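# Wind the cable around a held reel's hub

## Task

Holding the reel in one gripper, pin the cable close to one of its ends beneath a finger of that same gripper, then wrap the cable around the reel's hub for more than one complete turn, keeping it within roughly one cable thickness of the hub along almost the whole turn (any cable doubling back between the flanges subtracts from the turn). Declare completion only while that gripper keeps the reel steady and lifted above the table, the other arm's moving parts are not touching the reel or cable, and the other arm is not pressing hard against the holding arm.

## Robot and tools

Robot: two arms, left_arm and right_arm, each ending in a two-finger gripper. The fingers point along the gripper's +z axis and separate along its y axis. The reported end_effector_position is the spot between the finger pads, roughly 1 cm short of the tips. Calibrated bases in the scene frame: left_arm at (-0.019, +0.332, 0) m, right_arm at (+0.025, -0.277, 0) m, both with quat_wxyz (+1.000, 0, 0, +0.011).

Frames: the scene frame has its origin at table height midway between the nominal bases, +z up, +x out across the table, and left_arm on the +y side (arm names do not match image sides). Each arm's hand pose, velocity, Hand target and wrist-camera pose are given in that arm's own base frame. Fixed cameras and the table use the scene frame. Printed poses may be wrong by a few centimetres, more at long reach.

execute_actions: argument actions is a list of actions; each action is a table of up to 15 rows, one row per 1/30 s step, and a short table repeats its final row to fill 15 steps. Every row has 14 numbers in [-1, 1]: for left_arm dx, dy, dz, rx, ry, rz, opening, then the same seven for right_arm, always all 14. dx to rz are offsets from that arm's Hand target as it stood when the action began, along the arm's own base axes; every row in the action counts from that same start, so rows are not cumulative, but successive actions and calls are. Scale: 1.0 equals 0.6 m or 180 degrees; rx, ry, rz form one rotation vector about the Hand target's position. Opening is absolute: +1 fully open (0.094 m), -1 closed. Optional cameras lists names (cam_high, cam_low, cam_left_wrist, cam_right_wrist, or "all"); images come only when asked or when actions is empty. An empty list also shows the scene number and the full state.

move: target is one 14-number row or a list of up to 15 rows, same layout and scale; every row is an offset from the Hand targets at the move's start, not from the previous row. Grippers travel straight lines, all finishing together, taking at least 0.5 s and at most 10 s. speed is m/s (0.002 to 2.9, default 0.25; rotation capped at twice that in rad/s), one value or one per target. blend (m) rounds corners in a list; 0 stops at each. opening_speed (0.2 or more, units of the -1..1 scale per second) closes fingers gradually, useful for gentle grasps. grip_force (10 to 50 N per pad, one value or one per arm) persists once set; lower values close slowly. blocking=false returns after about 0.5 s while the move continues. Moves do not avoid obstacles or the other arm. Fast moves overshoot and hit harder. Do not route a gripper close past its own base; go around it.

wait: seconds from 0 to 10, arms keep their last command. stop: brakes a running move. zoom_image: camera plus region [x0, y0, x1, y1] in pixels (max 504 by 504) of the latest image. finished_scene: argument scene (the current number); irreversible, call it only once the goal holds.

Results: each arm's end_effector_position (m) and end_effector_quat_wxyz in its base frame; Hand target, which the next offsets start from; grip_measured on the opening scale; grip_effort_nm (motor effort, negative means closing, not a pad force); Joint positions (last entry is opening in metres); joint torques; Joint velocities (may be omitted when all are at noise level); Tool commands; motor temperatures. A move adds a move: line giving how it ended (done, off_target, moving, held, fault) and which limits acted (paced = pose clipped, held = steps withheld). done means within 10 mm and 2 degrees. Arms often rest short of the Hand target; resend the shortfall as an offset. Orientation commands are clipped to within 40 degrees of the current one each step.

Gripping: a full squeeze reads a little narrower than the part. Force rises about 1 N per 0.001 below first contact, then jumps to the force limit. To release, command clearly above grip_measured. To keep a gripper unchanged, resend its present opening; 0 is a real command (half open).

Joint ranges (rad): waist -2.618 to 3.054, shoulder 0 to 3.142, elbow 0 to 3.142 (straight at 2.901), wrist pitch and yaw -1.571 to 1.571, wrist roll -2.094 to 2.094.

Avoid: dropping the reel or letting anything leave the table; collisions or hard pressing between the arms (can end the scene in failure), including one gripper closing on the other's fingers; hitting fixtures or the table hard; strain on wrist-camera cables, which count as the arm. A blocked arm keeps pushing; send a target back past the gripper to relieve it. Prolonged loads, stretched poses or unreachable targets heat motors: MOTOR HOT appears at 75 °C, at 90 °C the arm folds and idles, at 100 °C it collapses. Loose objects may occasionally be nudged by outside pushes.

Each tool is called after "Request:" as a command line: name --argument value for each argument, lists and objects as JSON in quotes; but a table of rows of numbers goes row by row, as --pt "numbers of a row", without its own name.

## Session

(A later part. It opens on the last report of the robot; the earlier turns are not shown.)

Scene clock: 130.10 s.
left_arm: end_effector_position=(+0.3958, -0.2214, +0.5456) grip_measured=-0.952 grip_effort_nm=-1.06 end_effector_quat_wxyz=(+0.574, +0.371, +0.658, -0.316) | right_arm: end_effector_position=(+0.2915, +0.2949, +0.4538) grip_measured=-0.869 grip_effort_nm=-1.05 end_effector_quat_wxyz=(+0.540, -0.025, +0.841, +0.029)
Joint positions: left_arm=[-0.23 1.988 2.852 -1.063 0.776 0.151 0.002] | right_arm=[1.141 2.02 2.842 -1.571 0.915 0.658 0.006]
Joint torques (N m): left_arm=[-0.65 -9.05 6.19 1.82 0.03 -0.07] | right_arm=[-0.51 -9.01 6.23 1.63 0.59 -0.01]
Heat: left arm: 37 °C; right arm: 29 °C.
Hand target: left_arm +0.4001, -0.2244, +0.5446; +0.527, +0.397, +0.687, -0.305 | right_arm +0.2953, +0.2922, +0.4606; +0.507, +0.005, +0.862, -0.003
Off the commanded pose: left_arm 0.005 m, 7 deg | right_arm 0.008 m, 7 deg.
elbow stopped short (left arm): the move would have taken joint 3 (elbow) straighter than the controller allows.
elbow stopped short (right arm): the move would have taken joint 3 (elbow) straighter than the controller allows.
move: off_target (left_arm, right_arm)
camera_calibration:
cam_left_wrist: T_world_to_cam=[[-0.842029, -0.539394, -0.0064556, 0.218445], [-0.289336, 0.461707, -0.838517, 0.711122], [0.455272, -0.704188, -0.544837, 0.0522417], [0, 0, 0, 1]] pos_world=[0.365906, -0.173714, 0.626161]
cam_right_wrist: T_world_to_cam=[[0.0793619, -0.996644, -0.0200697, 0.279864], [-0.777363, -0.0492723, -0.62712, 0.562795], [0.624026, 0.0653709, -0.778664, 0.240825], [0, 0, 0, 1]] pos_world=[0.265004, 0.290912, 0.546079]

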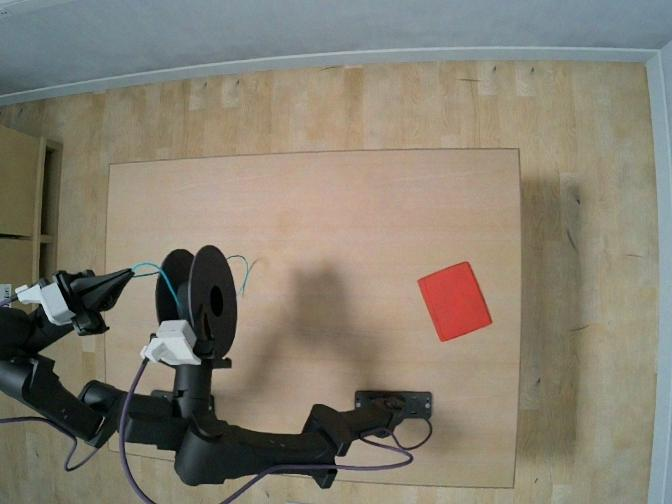

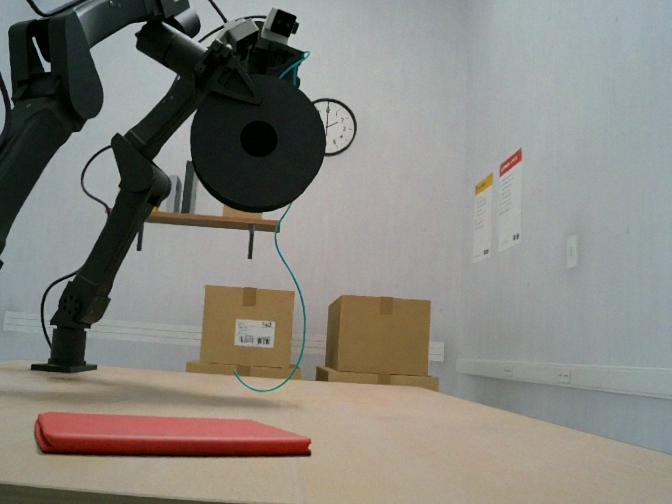

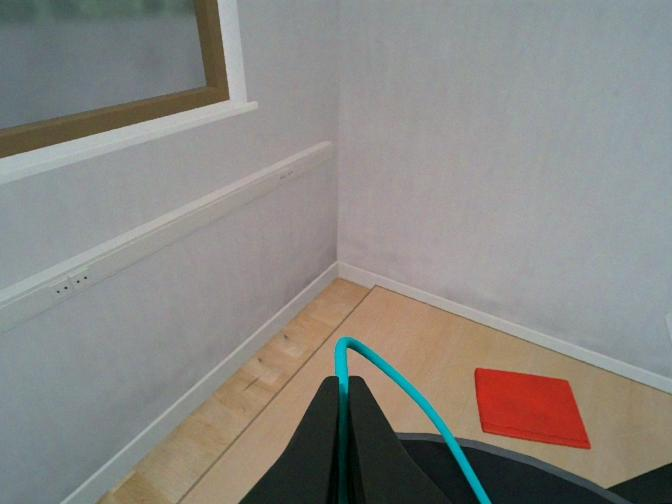

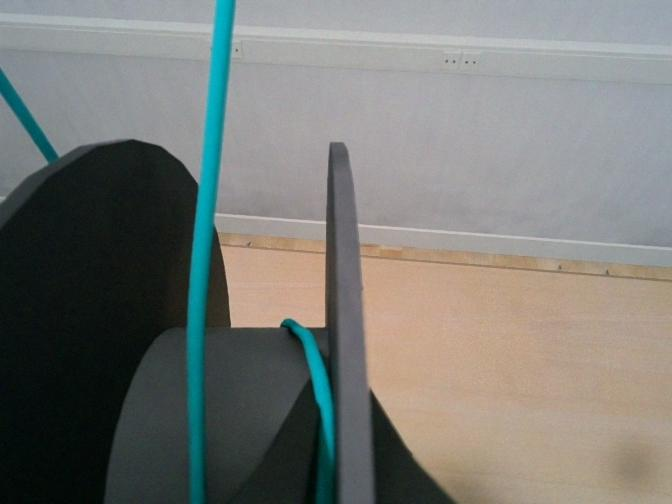

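Request:
move --pt "0.108 -0.043 -0.1 0 0 0 -1 0 0 0 0 0 0 -1" --pt "0.142 -0.056 -0.242 0 0 0 -1 0 0 0 0 0 0 -1" --speed 0.08 --blend '[0.03,0]' --cameras '["all"]'

Scene clock: 133.63 s.
left_arm: end_effector_position=(+0.4951, -0.2572, +0.3892) grip_measured=-0.952 grip_effort_nm=-1.05 end_effector_quat_wxyz=(+0.521, +0.395, +0.692, -0.306) | right_arm: end_effector_position=(+0.2895, +0.2931, +0.4478) grip_measured=-0.869 grip_effort_nm=-1.05 end_effector_quat_wxyz=(+0.531, -0.038, +0.847, +0.017)
Joint positions: left_arm=[-0.258 1.99 2.178 -0.568 0.755 0.255 0.002] | right_arm=[1.141 2.023 2.842 -1.604 0.905 0.653 0.006]
Joint torques (N m): left_arm=[-0.69 -17.69 6.05 1.79 0.16 -0.03] | right_arm=[-0.42 -9.25 6.23 1.95 0.74 0.09]
Heat: left arm: 37 °C; right arm: 29 °C.
Hand target: left_arm +0.4853, -0.2579, +0.3995; +0.527, +0.397, +0.687, -0.305 | right_arm +0.2953, +0.2923, +0.4605; +0.507, +0.005, +0.862, -0.004
Off the commanded pose: left_arm 0.014 m, 1 deg | right_arm 0.014 m, 6 deg.
elbow stopped short (right arm): the move would have taken joint 3 (elbow) straighter than the controller allows.
elbow stopped short (left arm): the move would have taken joint 3 (elbow) straighter than the controller allows.
joint read past its limit (right arm) — joint 4 (wrist pitch), lower limit.
move: off_target (left_arm, right_arm)
camera_calibration:
cam_left_wrist: T_world_to_cam=[[-0.856972, -0.515185, 0.0135486, 0.287601], [-0.344243, 0.552662, -0.758987, 0.644867], [0.383531, -0.655095, -0.650965, -0.0139617], [0, 0, 0, 1]] pos_world=[0.473811, -0.217372, 0.47646]
cam_right_wrist: T_world_to_cam=[[0.0885835, -0.995991, 0.0124155, 0.260768], [-0.789274, -0.0777907, -0.609093, 0.561111], [0.607617, 0.0441564, -0.793002, 0.254882], [0, 0, 0, 1]] pos_world=[0.2649, 0.292118, 0.540653]

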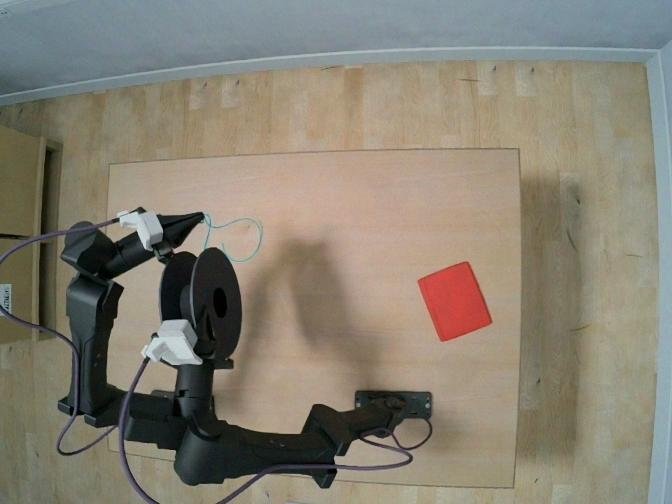

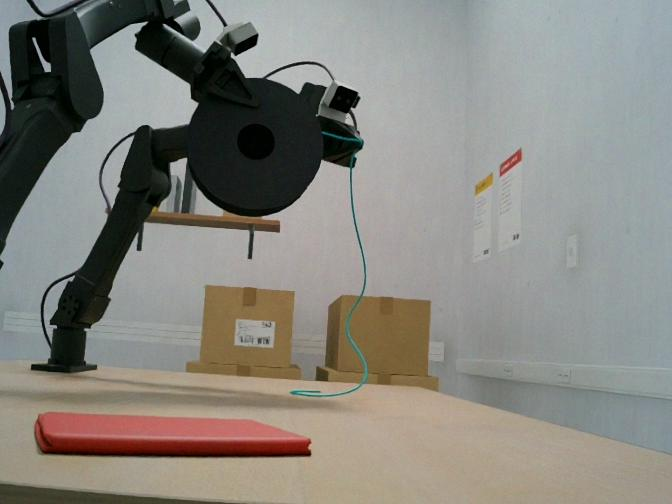

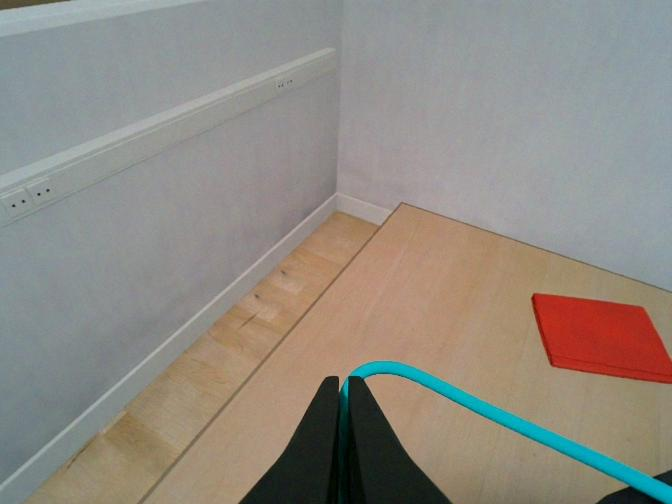

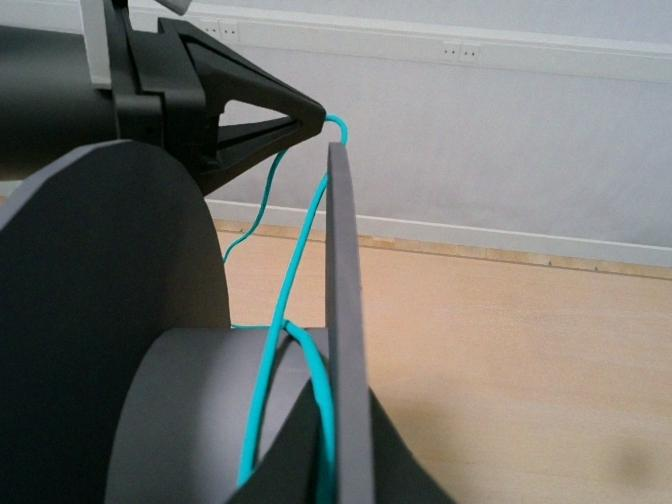

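Request:
move --pt "-0.022 0.038 -0.07 0 0 0 -1 0 0 0 0 0 0 -1" --pt "-0.06 0.038 -0.14 0 0 0 -1 0 0 0 0 0 0 -1" --speed 0.06 --blend '[0.02,0]' --cameras '["all"]'

Scene clock: 136.63 s.
left_arm: end_effector_position=(+0.4782, -0.2130, +0.3643) grip_measured=-0.952 grip_effort_nm=-1.05 end_effector_quat_wxyz=(+0.598, +0.360, +0.664, -0.269) | right_arm: end_effector_position=(+0.2809, +0.3175, +0.4283) grip_measured=-0.869 grip_effort_nm=-1.04 end_effector_quat_wxyz=(+0.492, -0.097, +0.865, +0.039)
Joint positions: left_arm=[-0.192 1.709 1.559 -0.038 0.719 0.198 0.002] | right_arm=[1.147 2.041 2.842 -1.605 0.778 0.597 0.006]
Joint torques (N m): left_arm=[-3.3 -11.97 3.63 0.73 0.87 0.56] | right_arm=[-0.65 -11.79 6.38 1.85 2.02 0.88]
Heat: left arm: 37 °C; right arm: 29 °C.
Hand target: left_arm +0.4492, -0.2352, +0.3155; +0.527, +0.397, +0.687, -0.305 | right_arm +0.2953, +0.2922, +0.4606; +0.507, +0.005, +0.862, -0.004
Off the commanded pose: left_arm 0.061 m, 10 deg | right_arm 0.043 m, 13 deg.
elbow stopped short (right arm): the move would have taken joint 3 (elbow) straighter than the controller allows.
joint read past its limit (right arm) — joint 4 (wrist pitch), lower limit.
move: off_target (left_arm, right_arm)
camera_calibration:
cam_left_wrist: T_world_to_cam=[[-0.789853, -0.609418, -0.0688695, 0.27414], [-0.286147, 0.465514, -0.837506, 0.577992], [0.542451, -0.641799, -0.542071, -0.107579], [0, 0, 0, 1]] pos_world=[0.440277, -0.171042, 0.444636]
cam_right_wrist: T_world_to_cam=[[0.211373, -0.976988, 0.0285677, 0.238668], [-0.82137, -0.193395, -0.536609, 0.559025], [0.529786, 0.0899599, -0.843347, 0.272457], [0, 0, 0, 1]] pos_world=[0.264375, 0.316779, 0.522935]

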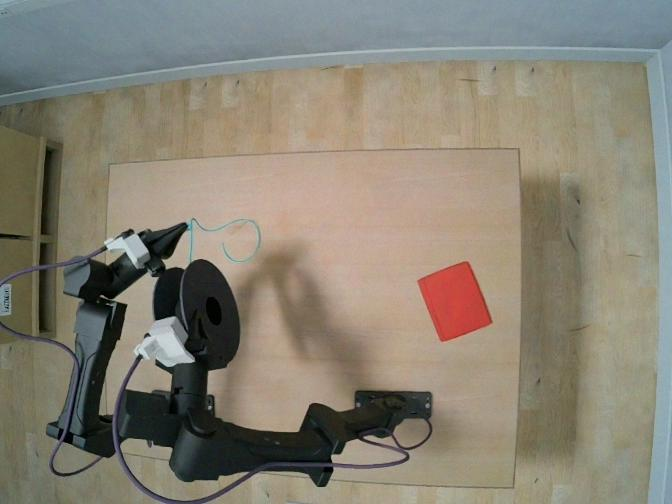

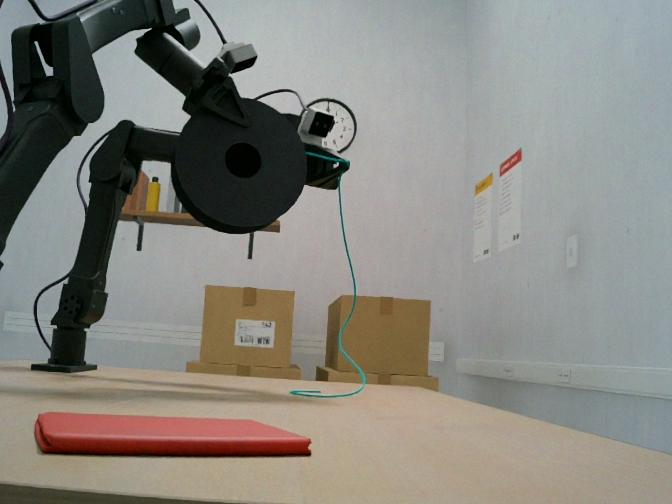

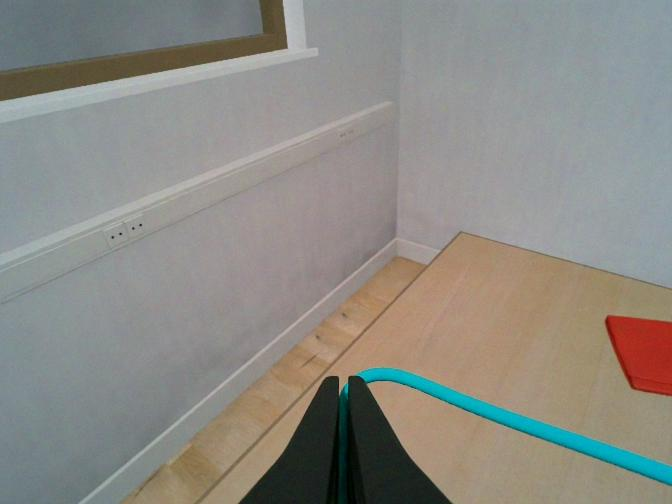

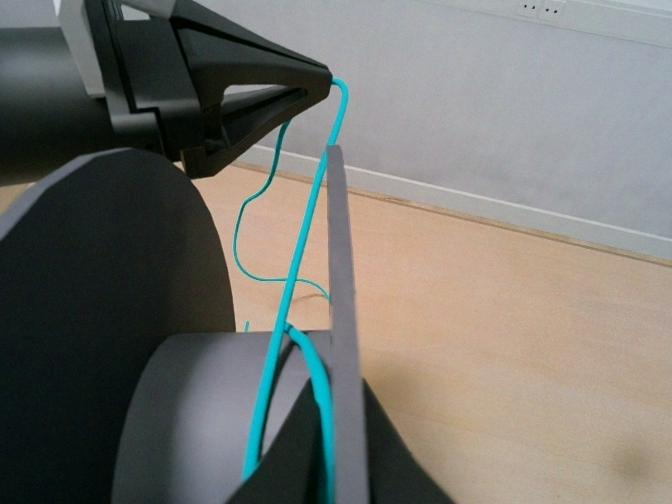

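Request:
move --target '[0.055,-0.02,0.12,0,0,0,-1,0,0,0,0,0,0,-1]' --speed 0.15 --cameras '["all"]'

Scene clock: 138.20 s.
left_arm: end_effector_position=(+0.4806, -0.2422, +0.3922) grip_measured=-0.952 grip_effort_nm=-1.05 end_effector_quat_wxyz=(+0.537, +0.388, +0.687, -0.299) | right_arm: end_effector_position=(+0.2910, +0.2999, +0.4405) grip_measured=-0.869 grip_effort_nm=-1.05 end_effector_quat_wxyz=(+0.526, -0.047, +0.849, +0.010)
Joint positions: left_arm=[-0.237 1.872 1.993 -0.465 0.755 0.245 0.002] | right_arm=[1.143 2.041 2.842 -1.604 0.902 0.646 0.006]
Joint torques (N m): left_arm=[-0.38 -10.41 11.4 1.53 0.38 0.13] | right_arm=[-0.62 -11.29 6.28 1.9 0.76 0.19]
Heat: left arm: 37 °C; right arm: 29 °C.
Hand target: left_arm +0.4823, -0.2471, +0.3876; +0.528, +0.397, +0.687, -0.305 | right_arm +0.2952, +0.2923, +0.4606; +0.507, +0.005, +0.862, -0.003
Off the commanded pose: left_arm 0.007 m, 2 deg | right_arm 0.022 m, 7 deg.
elbow stopped short (right arm): the move would have taken joint 3 (elbow) straighter than the controller allows.
joint read past its limit (right arm) — joint 4 (wrist pitch), lower limit.
move: off_target (right_arm)
camera_calibration:
cam_left_wrist: T_world_to_cam=[[-0.845143, -0.53453, -0.00341369, 0.279179], [-0.334531, 0.533884, -0.776567, 0.631575], [0.416921, -0.655168, -0.630025, -0.0209469], [0, 0, 0, 1]] pos_world=[0.455961, -0.201682, 0.478216]
cam_right_wrist: T_world_to_cam=[[0.0966877, -0.994749, 0.0335591, 0.255394], [-0.794468, -0.0974435, -0.599438, 0.561489], [0.599561, 0.0312967, -0.799717, 0.257009], [0, 0, 0, 1]] pos_world=[0.267299, 0.300723, 0.533541]

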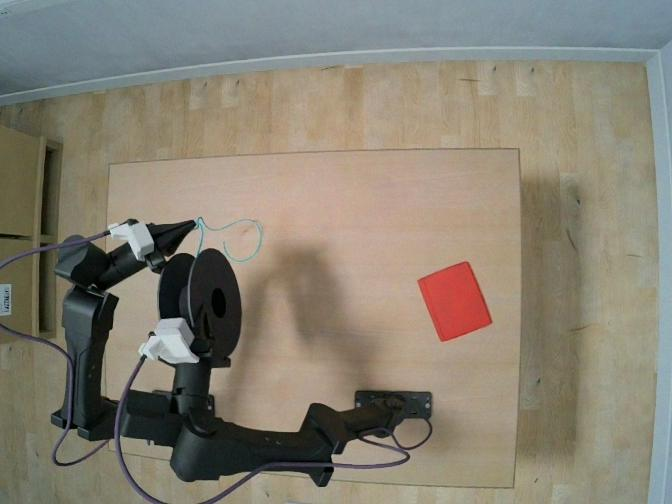

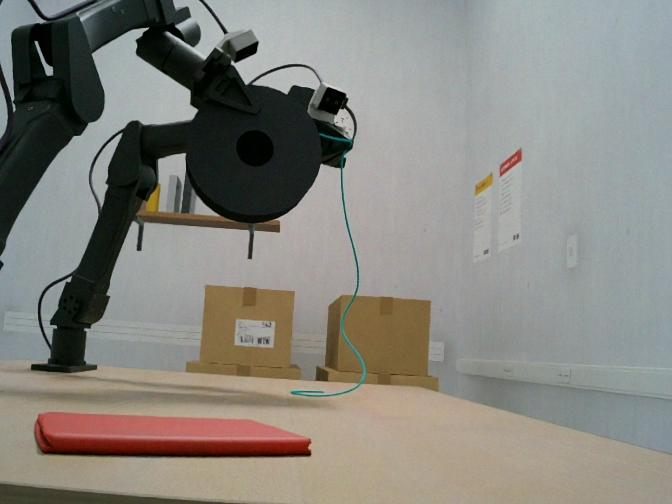

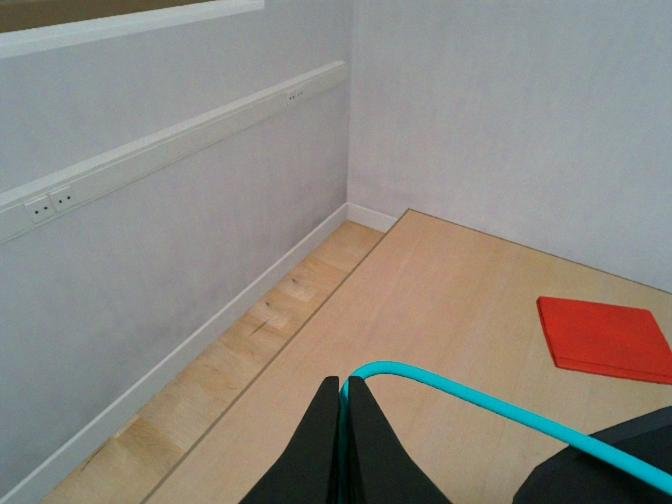

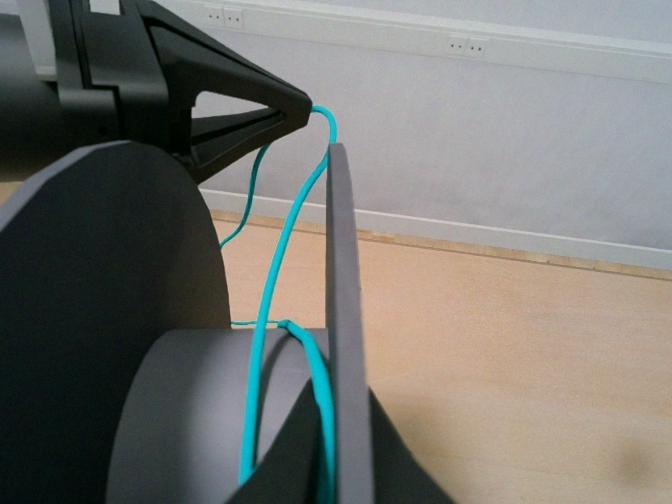

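Request:
move --pt "0.012 0.012 0 0 0 0 -0.82 0 0 0 0 0 0 -1" --pt "0.023 0.02 -0.13 0 0 0 -0.82 0 0 0 0 0 0 -1" --pt "0.008 0.02 -0.26 0 0 0 -0.82 0 0 0 0 0 0 -1" --opening_speed 0.5 --speed 0.08 --blend '[0,0.02,0]' --cameras '["all"]'

Scene clock: 142.30 s.
left_arm: end_effector_position=(+0.4924, -0.2373, +0.2285) grip_measured=-0.822 grip_effort_nm=0.08 end_effector_quat_wxyz=(+0.524, +0.394, +0.692, -0.303) | right_arm: end_effector_position=(+0.2912, +0.2996, +0.4407) grip_measured=-0.869 grip_effort_nm=-1.05 end_effector_quat_wxyz=(+0.527, -0.046, +0.849, +0.010)
Joint positions: left_arm=[-0.215 1.9 1.397 0.114 0.788 0.275 0.008] | right_arm=[1.143 2.041 2.842 -1.604 0.904 0.647 0.006]
Joint torques (N m): left_arm=[0.44 -15.72 6.65 1.8 0.35 0.01] | right_arm=[-0.68 -11.22 6.27 1.88 0.73 0.17]
Heat: left arm: 38 °C; right arm: 29 °C.
Hand target: left_arm +0.4870, -0.2352, +0.2314; +0.527, +0.397, +0.687, -0.305 | right_arm +0.2952, +0.2923, +0.4606; +0.507, +0.005, +0.862, -0.003
Off the commanded pose: left_arm 0.007 m, 1 deg | right_arm 0.022 m, 7 deg.
elbow stopped short (right arm): the move would have taken joint 3 (elbow) straighter than the controller allows.
joint read past its limit (right arm) — joint 4 (wrist pitch), lower limit.
move: off_target (right_arm)
camera_calibration:
cam_left_wrist: T_world_to_cam=[[-0.853685, -0.520736, 0.00743865, 0.296167], [-0.34202, 0.549815, -0.762054, 0.509916], [0.392739, -0.653098, -0.647471, -0.109392], [0, 0, 0, 1]] pos_world=[0.470197, -0.197578, 0.315552]
cam_right_wrist: T_world_to_cam=[[0.0951321, -0.9949, 0.0335234, 0.255667], [-0.79378, -0.0961371, -0.600558, 0.561612], [0.600718, 0.0305222, -0.798878, 0.256652], [0, 0, 0, 1]] pos_world=[0.267299, 0.300521, 0.533743]

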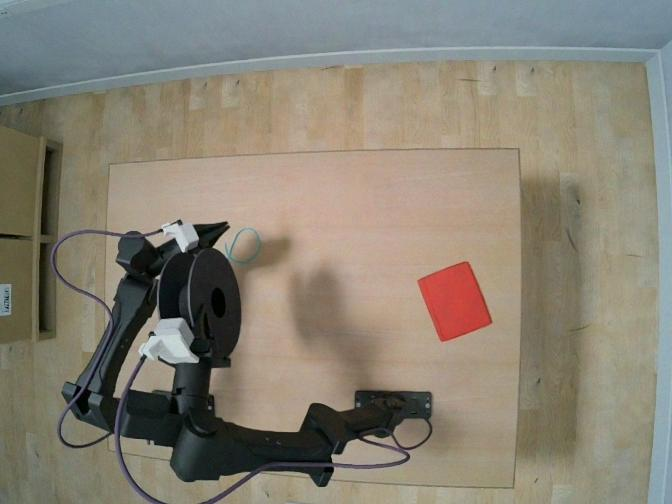

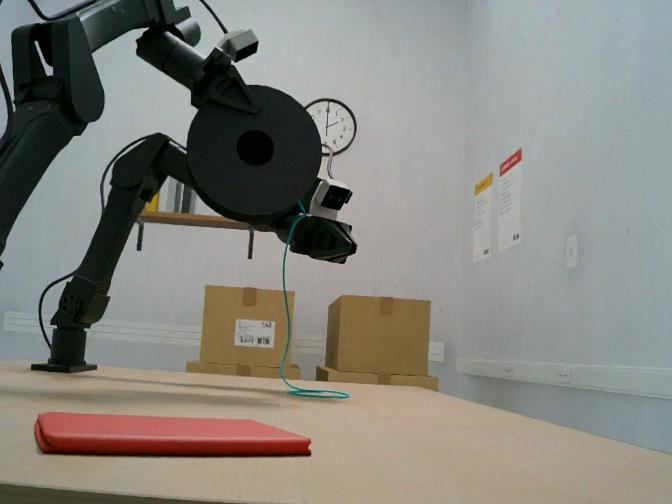

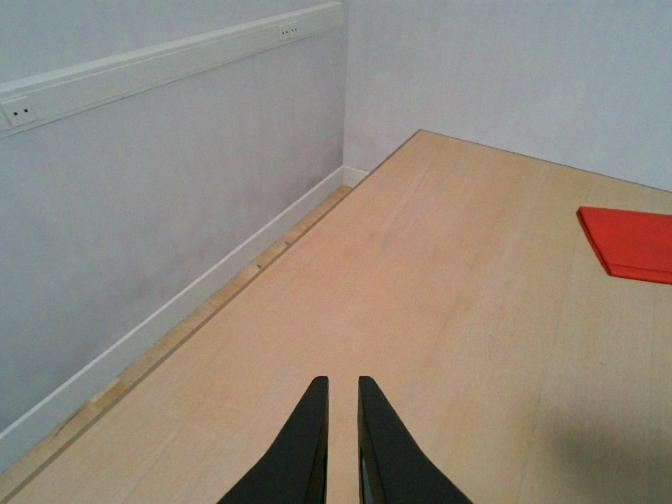

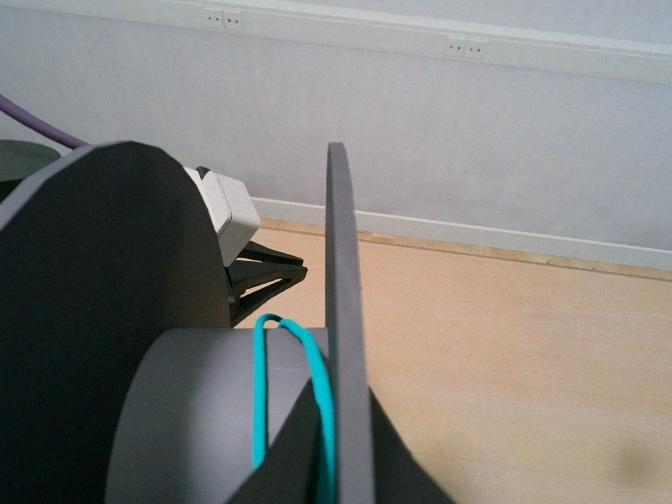

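Request:
move --pt "-0.05 0.167 -0.05 0 0 0 -0.3 0 0 0 0 0 0 -1" --pt "-0.21 0.225 -0.15 0 0 0 0.4 0 0 0 0 0 0 -1" --speed 0.12 --cameras '["all"]'

Scene clock: 146.63 s.
left_arm: end_effector_position=(+0.3675, -0.0997, +0.1352) grip_measured=+0.398 grip_effort_nm=0.10 end_effector_quat_wxyz=(+0.518, +0.388, +0.698, -0.305) | right_arm: end_effector_position=(+0.2912, +0.2996, +0.4407) grip_measured=-0.869 grip_effort_nm=-1.04 end_effector_quat_wxyz=(+0.527, -0.046, +0.849, +0.010)
Joint positions: left_arm=[0.173 1.605 0.715 0.204 1.12 0.61 0.066] | right_arm=[1.143 2.041 2.842 -1.604 0.904 0.647 0.006]
Joint torques (N m): left_arm=[0.64 -11.44 5.65 1.47 0.68 0.13] | right_arm=[-0.66 -11.23 6.3 1.91 0.72 0.19]
Heat: left arm: 37 °C; right arm: 29 °C.
Hand target: left_arm +0.3610, -0.1002, +0.1415; +0.527, +0.397, +0.687, -0.305 | right_arm +0.2952, +0.2923, +0.4606; +0.507, +0.005, +0.862, -0.003
Off the commanded pose: left_arm 0.009 m, 2 deg | right_arm 0.022 m, 7 deg.
elbow stopped short (right arm): the move would have taken joint 3 (elbow) straighter than the controller allows.
joint read past its limit (right arm) — joint 4 (wrist pitch), lower limit.
move: off_target (right_arm)
camera_calibration:
cam_left_wrist: T_world_to_cam=[[-0.84981, -0.526473, 0.0254986, 0.257465], [-0.361516, 0.546973, -0.755067, 0.326319], [0.383575, -0.650881, -0.655152, -0.0261866], [0, 0, 0, 1]] pos_world=[0.34681, -0.0599842, 0.222672]
cam_right_wrist: T_world_to_cam=[[0.0951321, -0.9949, 0.0335234, 0.255667], [-0.79378, -0.0961371, -0.600558, 0.561612], [0.600718, 0.0305222, -0.798878, 0.256652], [0, 0, 0, 1]] pos_world=[0.267299, 0.300521, 0.533743]

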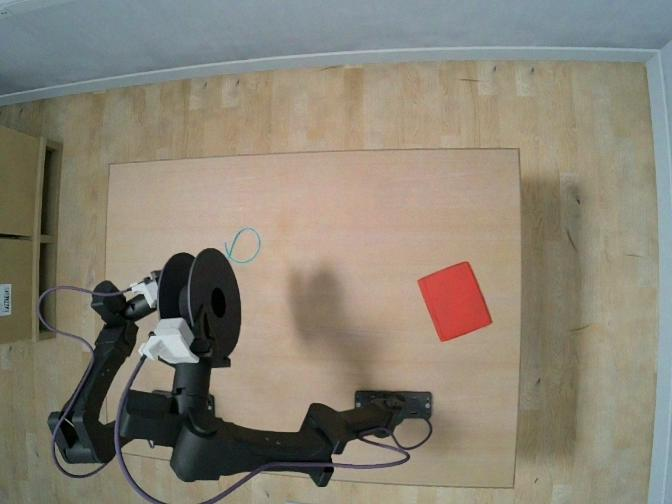

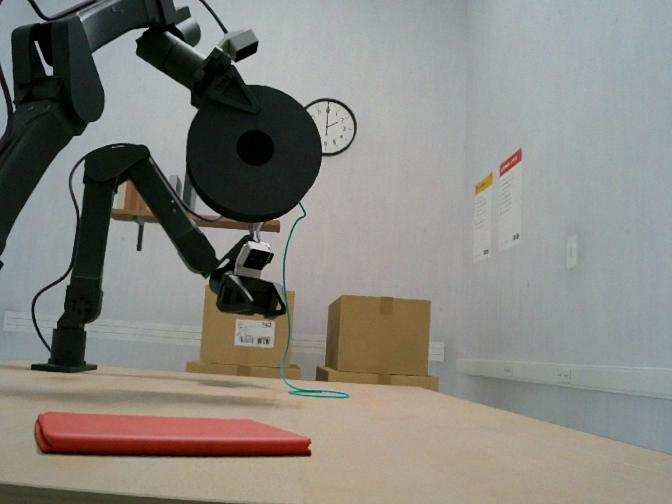

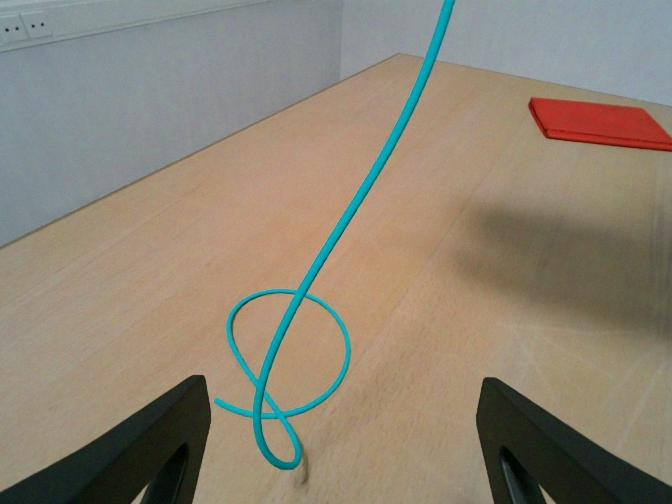

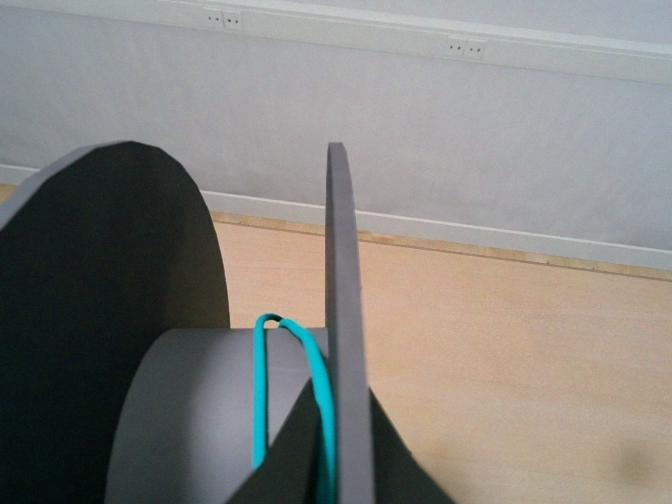

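Request:
move --pt "0.069 -0.019 -0.125 0 0 0 0.4 0 0 0 0 0 0 -1" --pt "0.114 -0.098 -0.145 0 0 0 0.4 0 0 0 0 0 0 -1" --speed 0.12 --cameras '["cam_low","cam_left_wrist"]'

Scene clock: 150.17 s.
left_arm: end_effector_position=(+0.4226, -0.1583, +0.0586) grip_measured=+0.398 grip_effort_nm=0.09 end_effector_quat_wxyz=(+0.526, +0.397, +0.686, -0.307) | right_arm: end_effector_position=(+0.2912, +0.2996, +0.4407) grip_measured=-0.869 grip_effort_nm=-1.04 end_effector_quat_wxyz=(+0.527, -0.046, +0.849, +0.010)
Joint positions: left_arm=[-0.023 2.053 0.791 0.785 0.976 0.401 0.066] | right_arm=[1.143 2.041 2.842 -1.604 0.904 0.647 0.006]
Joint torques (N m): left_arm=[-0.17 -9.72 8.03 1.67 0.21 -0.03] | right_arm=[-0.65 -11.22 6.28 1.92 0.72 0.18]
Heat: left arm: 37 °C; right arm: 29 °C.
Hand target: left_arm +0.4294, -0.1590, +0.0544; +0.527, +0.397, +0.687, -0.305 | right_arm +0.2952, +0.2923, +0.4606; +0.507, +0.005, +0.862, -0.003
Off the commanded pose: left_arm 0.008 m, 0 deg | right_arm 0.022 m, 7 deg.
elbow stopped short (right arm): the move would have taken joint 3 (elbow) straighter than the controller allows.
joint read past its limit (right arm) — joint 4 (wrist pitch), lower limit.
move: off_target (right_arm)
camera_calibration:
cam_left_wrist: T_world_to_cam=[[-0.8599, -0.510437, 0.00509307, 0.283423], [-0.330087, 0.54841, -0.768303, 0.30817], [0.389377, -0.662345, -0.640066, -0.140902], [0, 0, 0, 1]] pos_world=[0.400303, -0.117659, 0.145137]
Images, in order (width x height): cam_low 672x504, cam_left_wrist 672x504.

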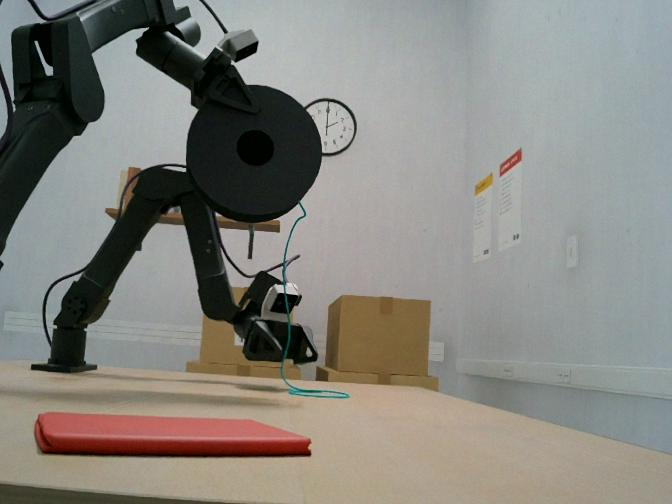

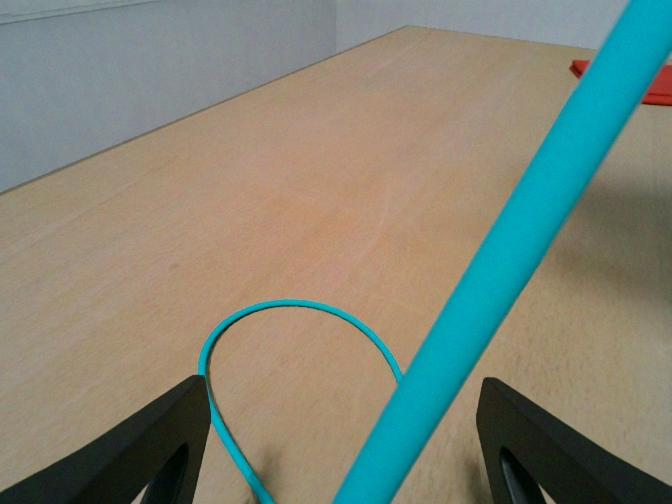

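Request:
move --pt "-0.026 0.048 -0.005 0 0 0 0.4 0 0 0 0 0 0 -1" --pt "-0.026 0.048 -0.005 0 0 0 -1 0 0 0 0 0 0 -1" --speed 0.08 --opening_speed 1 --cameras '["cam_low","cam_left_wrist","cam_right_wrist"]'

Scene clock: 153.47 s.
left_arm: end_effector_position=(+0.4214, -0.1299, +0.0555) grip_measured=-0.973 grip_effort_nm=-0.99 end_effector_quat_wxyz=(+0.534, +0.395, +0.686, -0.297) | right_arm: end_effector_position=(+0.2912, +0.2996, +0.4407) grip_measured=-0.869 grip_effort_nm=-1.05 end_effector_quat_wxyz=(+0.527, -0.046, +0.849, +0.010)
Joint positions: left_arm=[0.056 2.053 0.776 0.766 1.028 0.463 0.001] | right_arm=[1.143 2.041 2.842 -1.604 0.904 0.647 0.006]
Joint torques (N m): left_arm=[0.35 -12.37 4.16 1.43 0.5 0.11] | right_arm=[-0.69 -11.21 6.28 1.9 0.72 0.17]
Heat: left arm: 37 °C; right arm: 29 °C.
Hand target: left_arm +0.4137, -0.1302, +0.0514; +0.527, +0.397, +0.687, -0.305 | right_arm +0.2952, +0.2923, +0.4606; +0.507, +0.005, +0.862, -0.003
Off the commanded pose: left_arm 0.009 m, 1 deg | right_arm 0.022 m, 7 deg.
elbow stopped short (right arm): the move would have taken joint 3 (elbow) straighter than the controller allows.
joint read past its limit (right arm) — joint 4 (wrist pitch), lower limit.
move: off_target (right_arm)
camera_calibration:
cam_left_wrist: T_world_to_cam=[[-0.850453, -0.525865, -0.0140168, 0.292048], [-0.325303, 0.546661, -0.771583, 0.287743], [0.413411, -0.651635, -0.635974, -0.132532], [0, 0, 0, 1]] pos_world=[0.396767, -0.0900828, 0.141824]
cam_right_wrist: T_world_to_cam=[[0.0951321, -0.9949, 0.0335234, 0.255667], [-0.79378, -0.0961371, -0.600558, 0.561612], [0.600718, 0.0305222, -0.798878, 0.256652], [0, 0, 0, 1]] pos_world=[0.267299, 0.300521, 0.533743]
Images, in order (width x height): cam_low 672x504, cam_left_wrist 672x504, cam_right_wrist 672x504.

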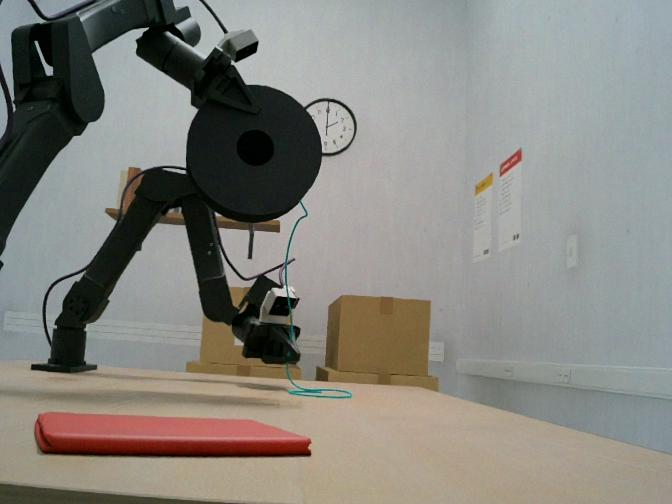

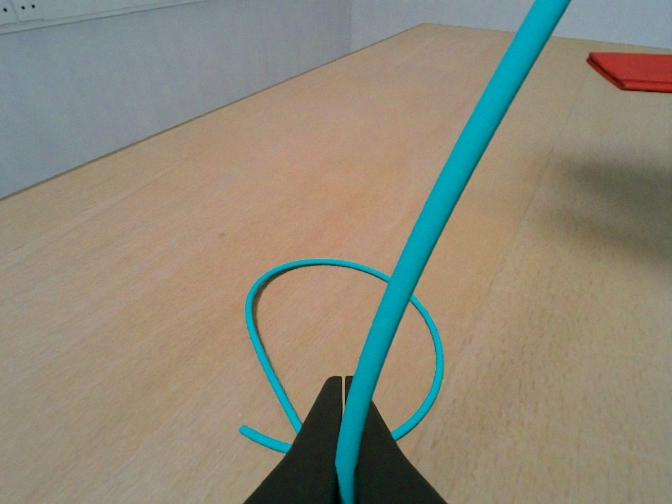

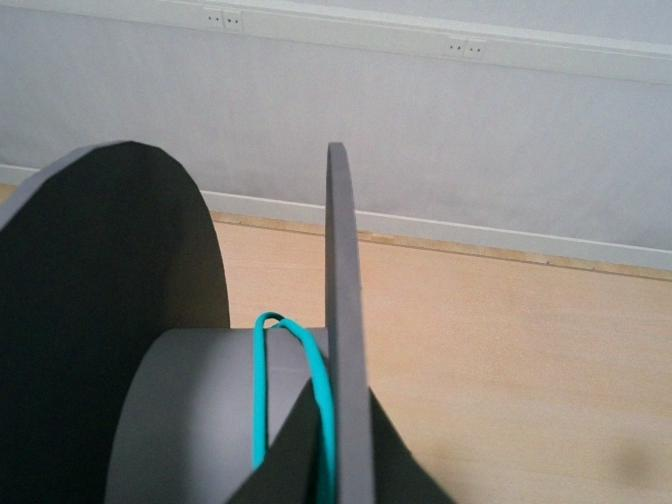

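Request:
move --pt "0 0 0 0 0 0 -0.4 0 0 0 0 0 0 -1" --pt "-0.016 0.033 0.006 0 0 0 -0.4 0 0 0 0 0 0 -1" --pt "-0.016 0.033 0.006 0 0 0 -1 0 0 0 0 0 0 -1" --speed 0.08 --opening_speed 1 --cameras '["cam_low","cam_left_wrist"]'

Scene clock: 162.43 s.
left_arm: end_effector_position=(+0.4099, -0.1101, +0.0468) grip_measured=-0.947 grip_effort_nm=-1.05 end_effector_quat_wxyz=(+0.524, +0.390, +0.694, -0.303) | right_arm: end_effector_position=(+0.2912, +0.2996, +0.4407) grip_measured=-0.869 grip_effort_nm=-1.04 end_effector_quat_wxyz=(+0.527, -0.046, +0.849, +0.010)
Joint positions: left_arm=[0.119 2.043 0.754 0.685 1.078 0.534 0.003] | right_arm=[1.143 2.041 2.842 -1.604 0.904 0.647 0.006]
Joint torques (N m): left_arm=[0.42 -15.06 4.05 1.34 0.59 0.13] | right_arm=[-0.66 -11.22 6.35 1.9 0.73 0.18]
Heat: left arm: 37 °C; right arm: 29 °C.
Hand target: left_arm +0.4042, -0.1104, +0.0550; +0.527, +0.397, +0.687, -0.305 | right_arm +0.2952, +0.2923, +0.4606; +0.507, +0.005, +0.862, -0.003
Off the commanded pose: left_arm 0.010 m, 1 deg | right_arm 0.022 m, 7 deg.
elbow stopped short (right arm): the move would have taken joint 3 (elbow) straighter than the controller allows.
joint read past its limit (right arm) — joint 4 (wrist pitch), lower limit.
move: off_target (right_arm)
camera_calibration:
cam_left_wrist: T_world_to_cam=[[-0.849963, -0.52669, 0.0126547, 0.290932], [-0.350002, 0.546548, -0.760779, 0.276067], [0.393778, -0.651063, -0.648888, -0.111711], [0, 0, 0, 1]] pos_world=[0.387895, -0.0703841, 0.133856]
Images, in order (width x height): cam_low 672x504, cam_left_wrist 672x504.

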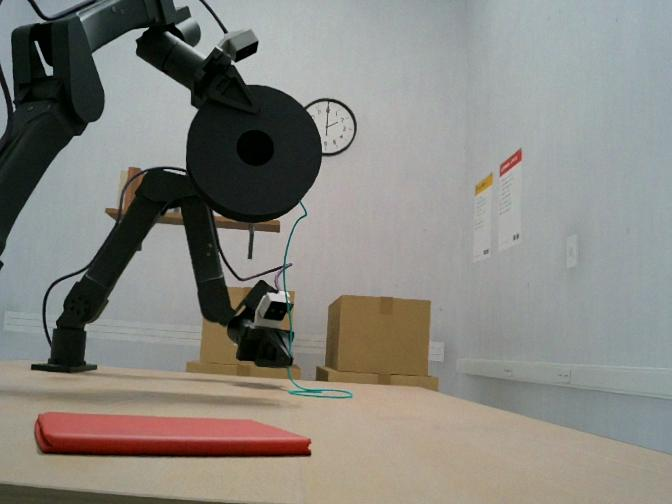

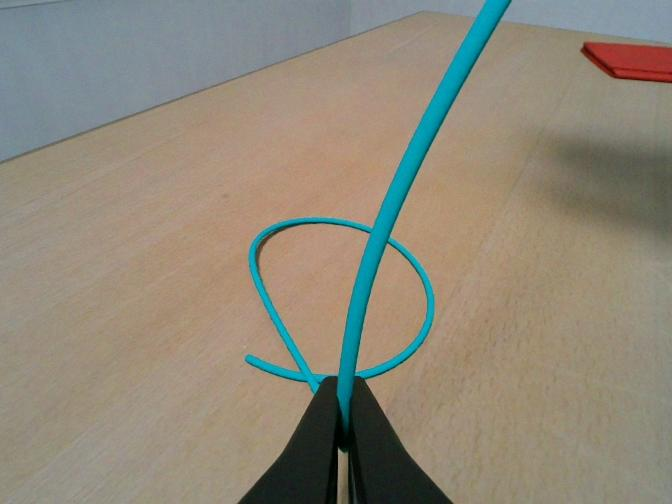

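Request:
move --pt "-0.073 -0.133 0.04 0 0 0 -1 0 0 0 0 0 0 -1" --pt "-0.257 -0.133 0.035 0 0 0 -1 0 0 0 0 0 0 -1" --pt "-0.423 -0.133 0.1 0 0 0 -1 0 0 0 0 0 0 -1" --pt "-0.473 -0.117 0.258 0 0 0 -1 0 0 0 0 0 0 -1" --speed 0.11 --blend '[0.02,0.03,0.03,0]' --cameras '["all"]'

Scene clock: 168.30 s.
left_arm: end_effector_position=(+0.1219, -0.1823, +0.2003) grip_measured=-0.947 grip_effort_nm=-1.05 end_effector_quat_wxyz=(+0.522, +0.400, +0.689, -0.305) | right_arm: end_effector_position=(+0.2912, +0.2996, +0.4408) grip_measured=-0.869 grip_effort_nm=-1.05 end_effector_quat_wxyz=(+0.527, -0.046, +0.849, +0.009)
Joint positions: left_arm=[-0.736 0.119 0.37 -0.538 0.306 0.085 0.003] | right_arm=[1.143 2.041 2.842 -1.604 0.905 0.647 0.006]
Joint torques (N m): left_arm=[-0.7 2.99 10.76 1.84 -0.07 -0.07] | right_arm=[-0.69 -11.29 6.28 1.89 0.7 0.16]
Heat: left arm: 37 °C; right arm: 29 °C.
Hand target: left_arm +0.1204, -0.1805, +0.2099; +0.527, +0.397, +0.687, -0.305 | right_arm +0.2952, +0.2923, +0.4606; +0.507, +0.005, +0.862, -0.003
Off the commanded pose: left_arm 0.010 m, 1 deg | right_arm 0.021 m, 7 deg.
elbow stopped short (right arm): the move would have taken joint 3 (elbow) straighter than the controller allows.
joint read past its limit (right arm) — joint 4 (wrist pitch), lower limit.
move: off_target (right_arm)
camera_calibration:
cam_left_wrist: T_world_to_cam=[[-0.860425, -0.50956, 0.00412075, 0.0122532], [-0.333933, 0.557723, -0.75989, 0.33151], [0.384911, -0.655205, -0.650038, 0.0549111], [0, 0, 0, 1]] pos_world=[0.100109, -0.142669, 0.287555]
cam_right_wrist: T_world_to_cam=[[0.0945876, -0.994955, 0.0334375, 0.25587], [-0.793406, -0.0956292, -0.601134, 0.561727], [0.601299, 0.0303304, -0.798448, 0.256405], [0, 0, 0, 1]] pos_world=[0.267299, 0.30052, 0.533844]

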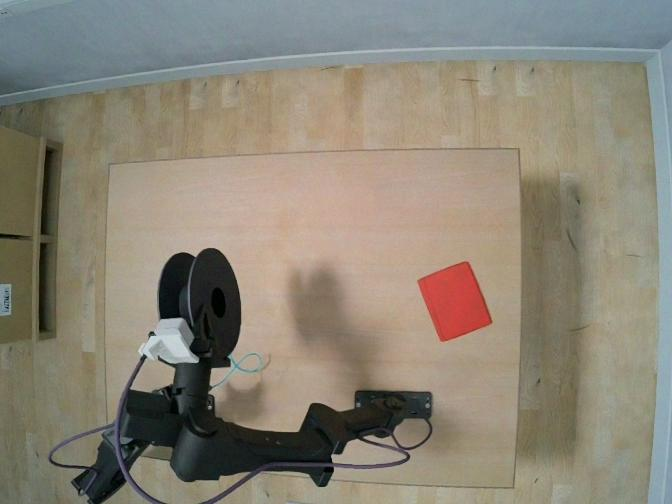

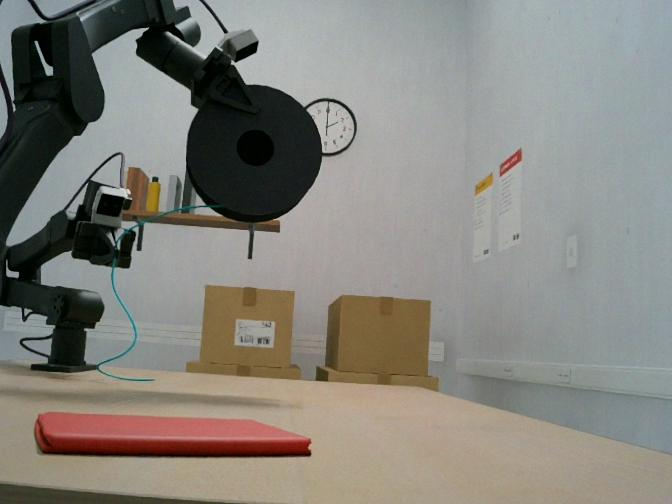

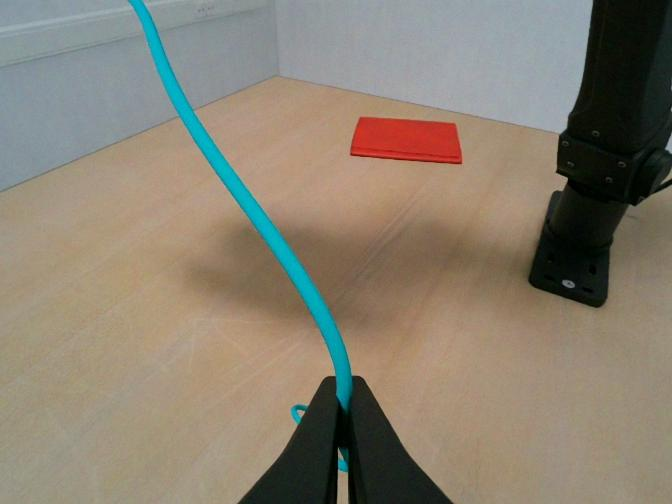

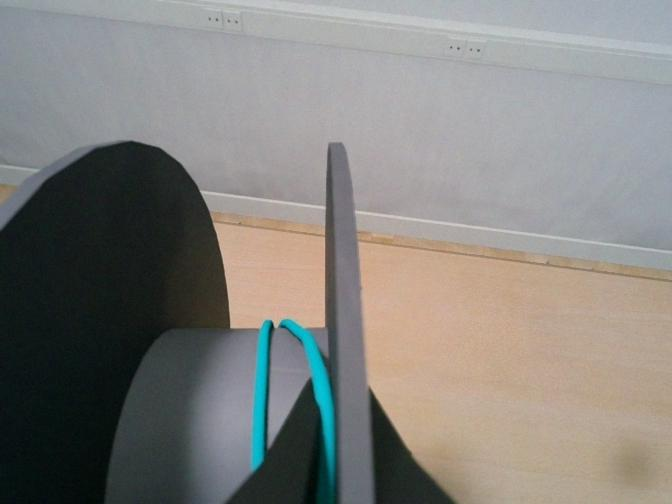

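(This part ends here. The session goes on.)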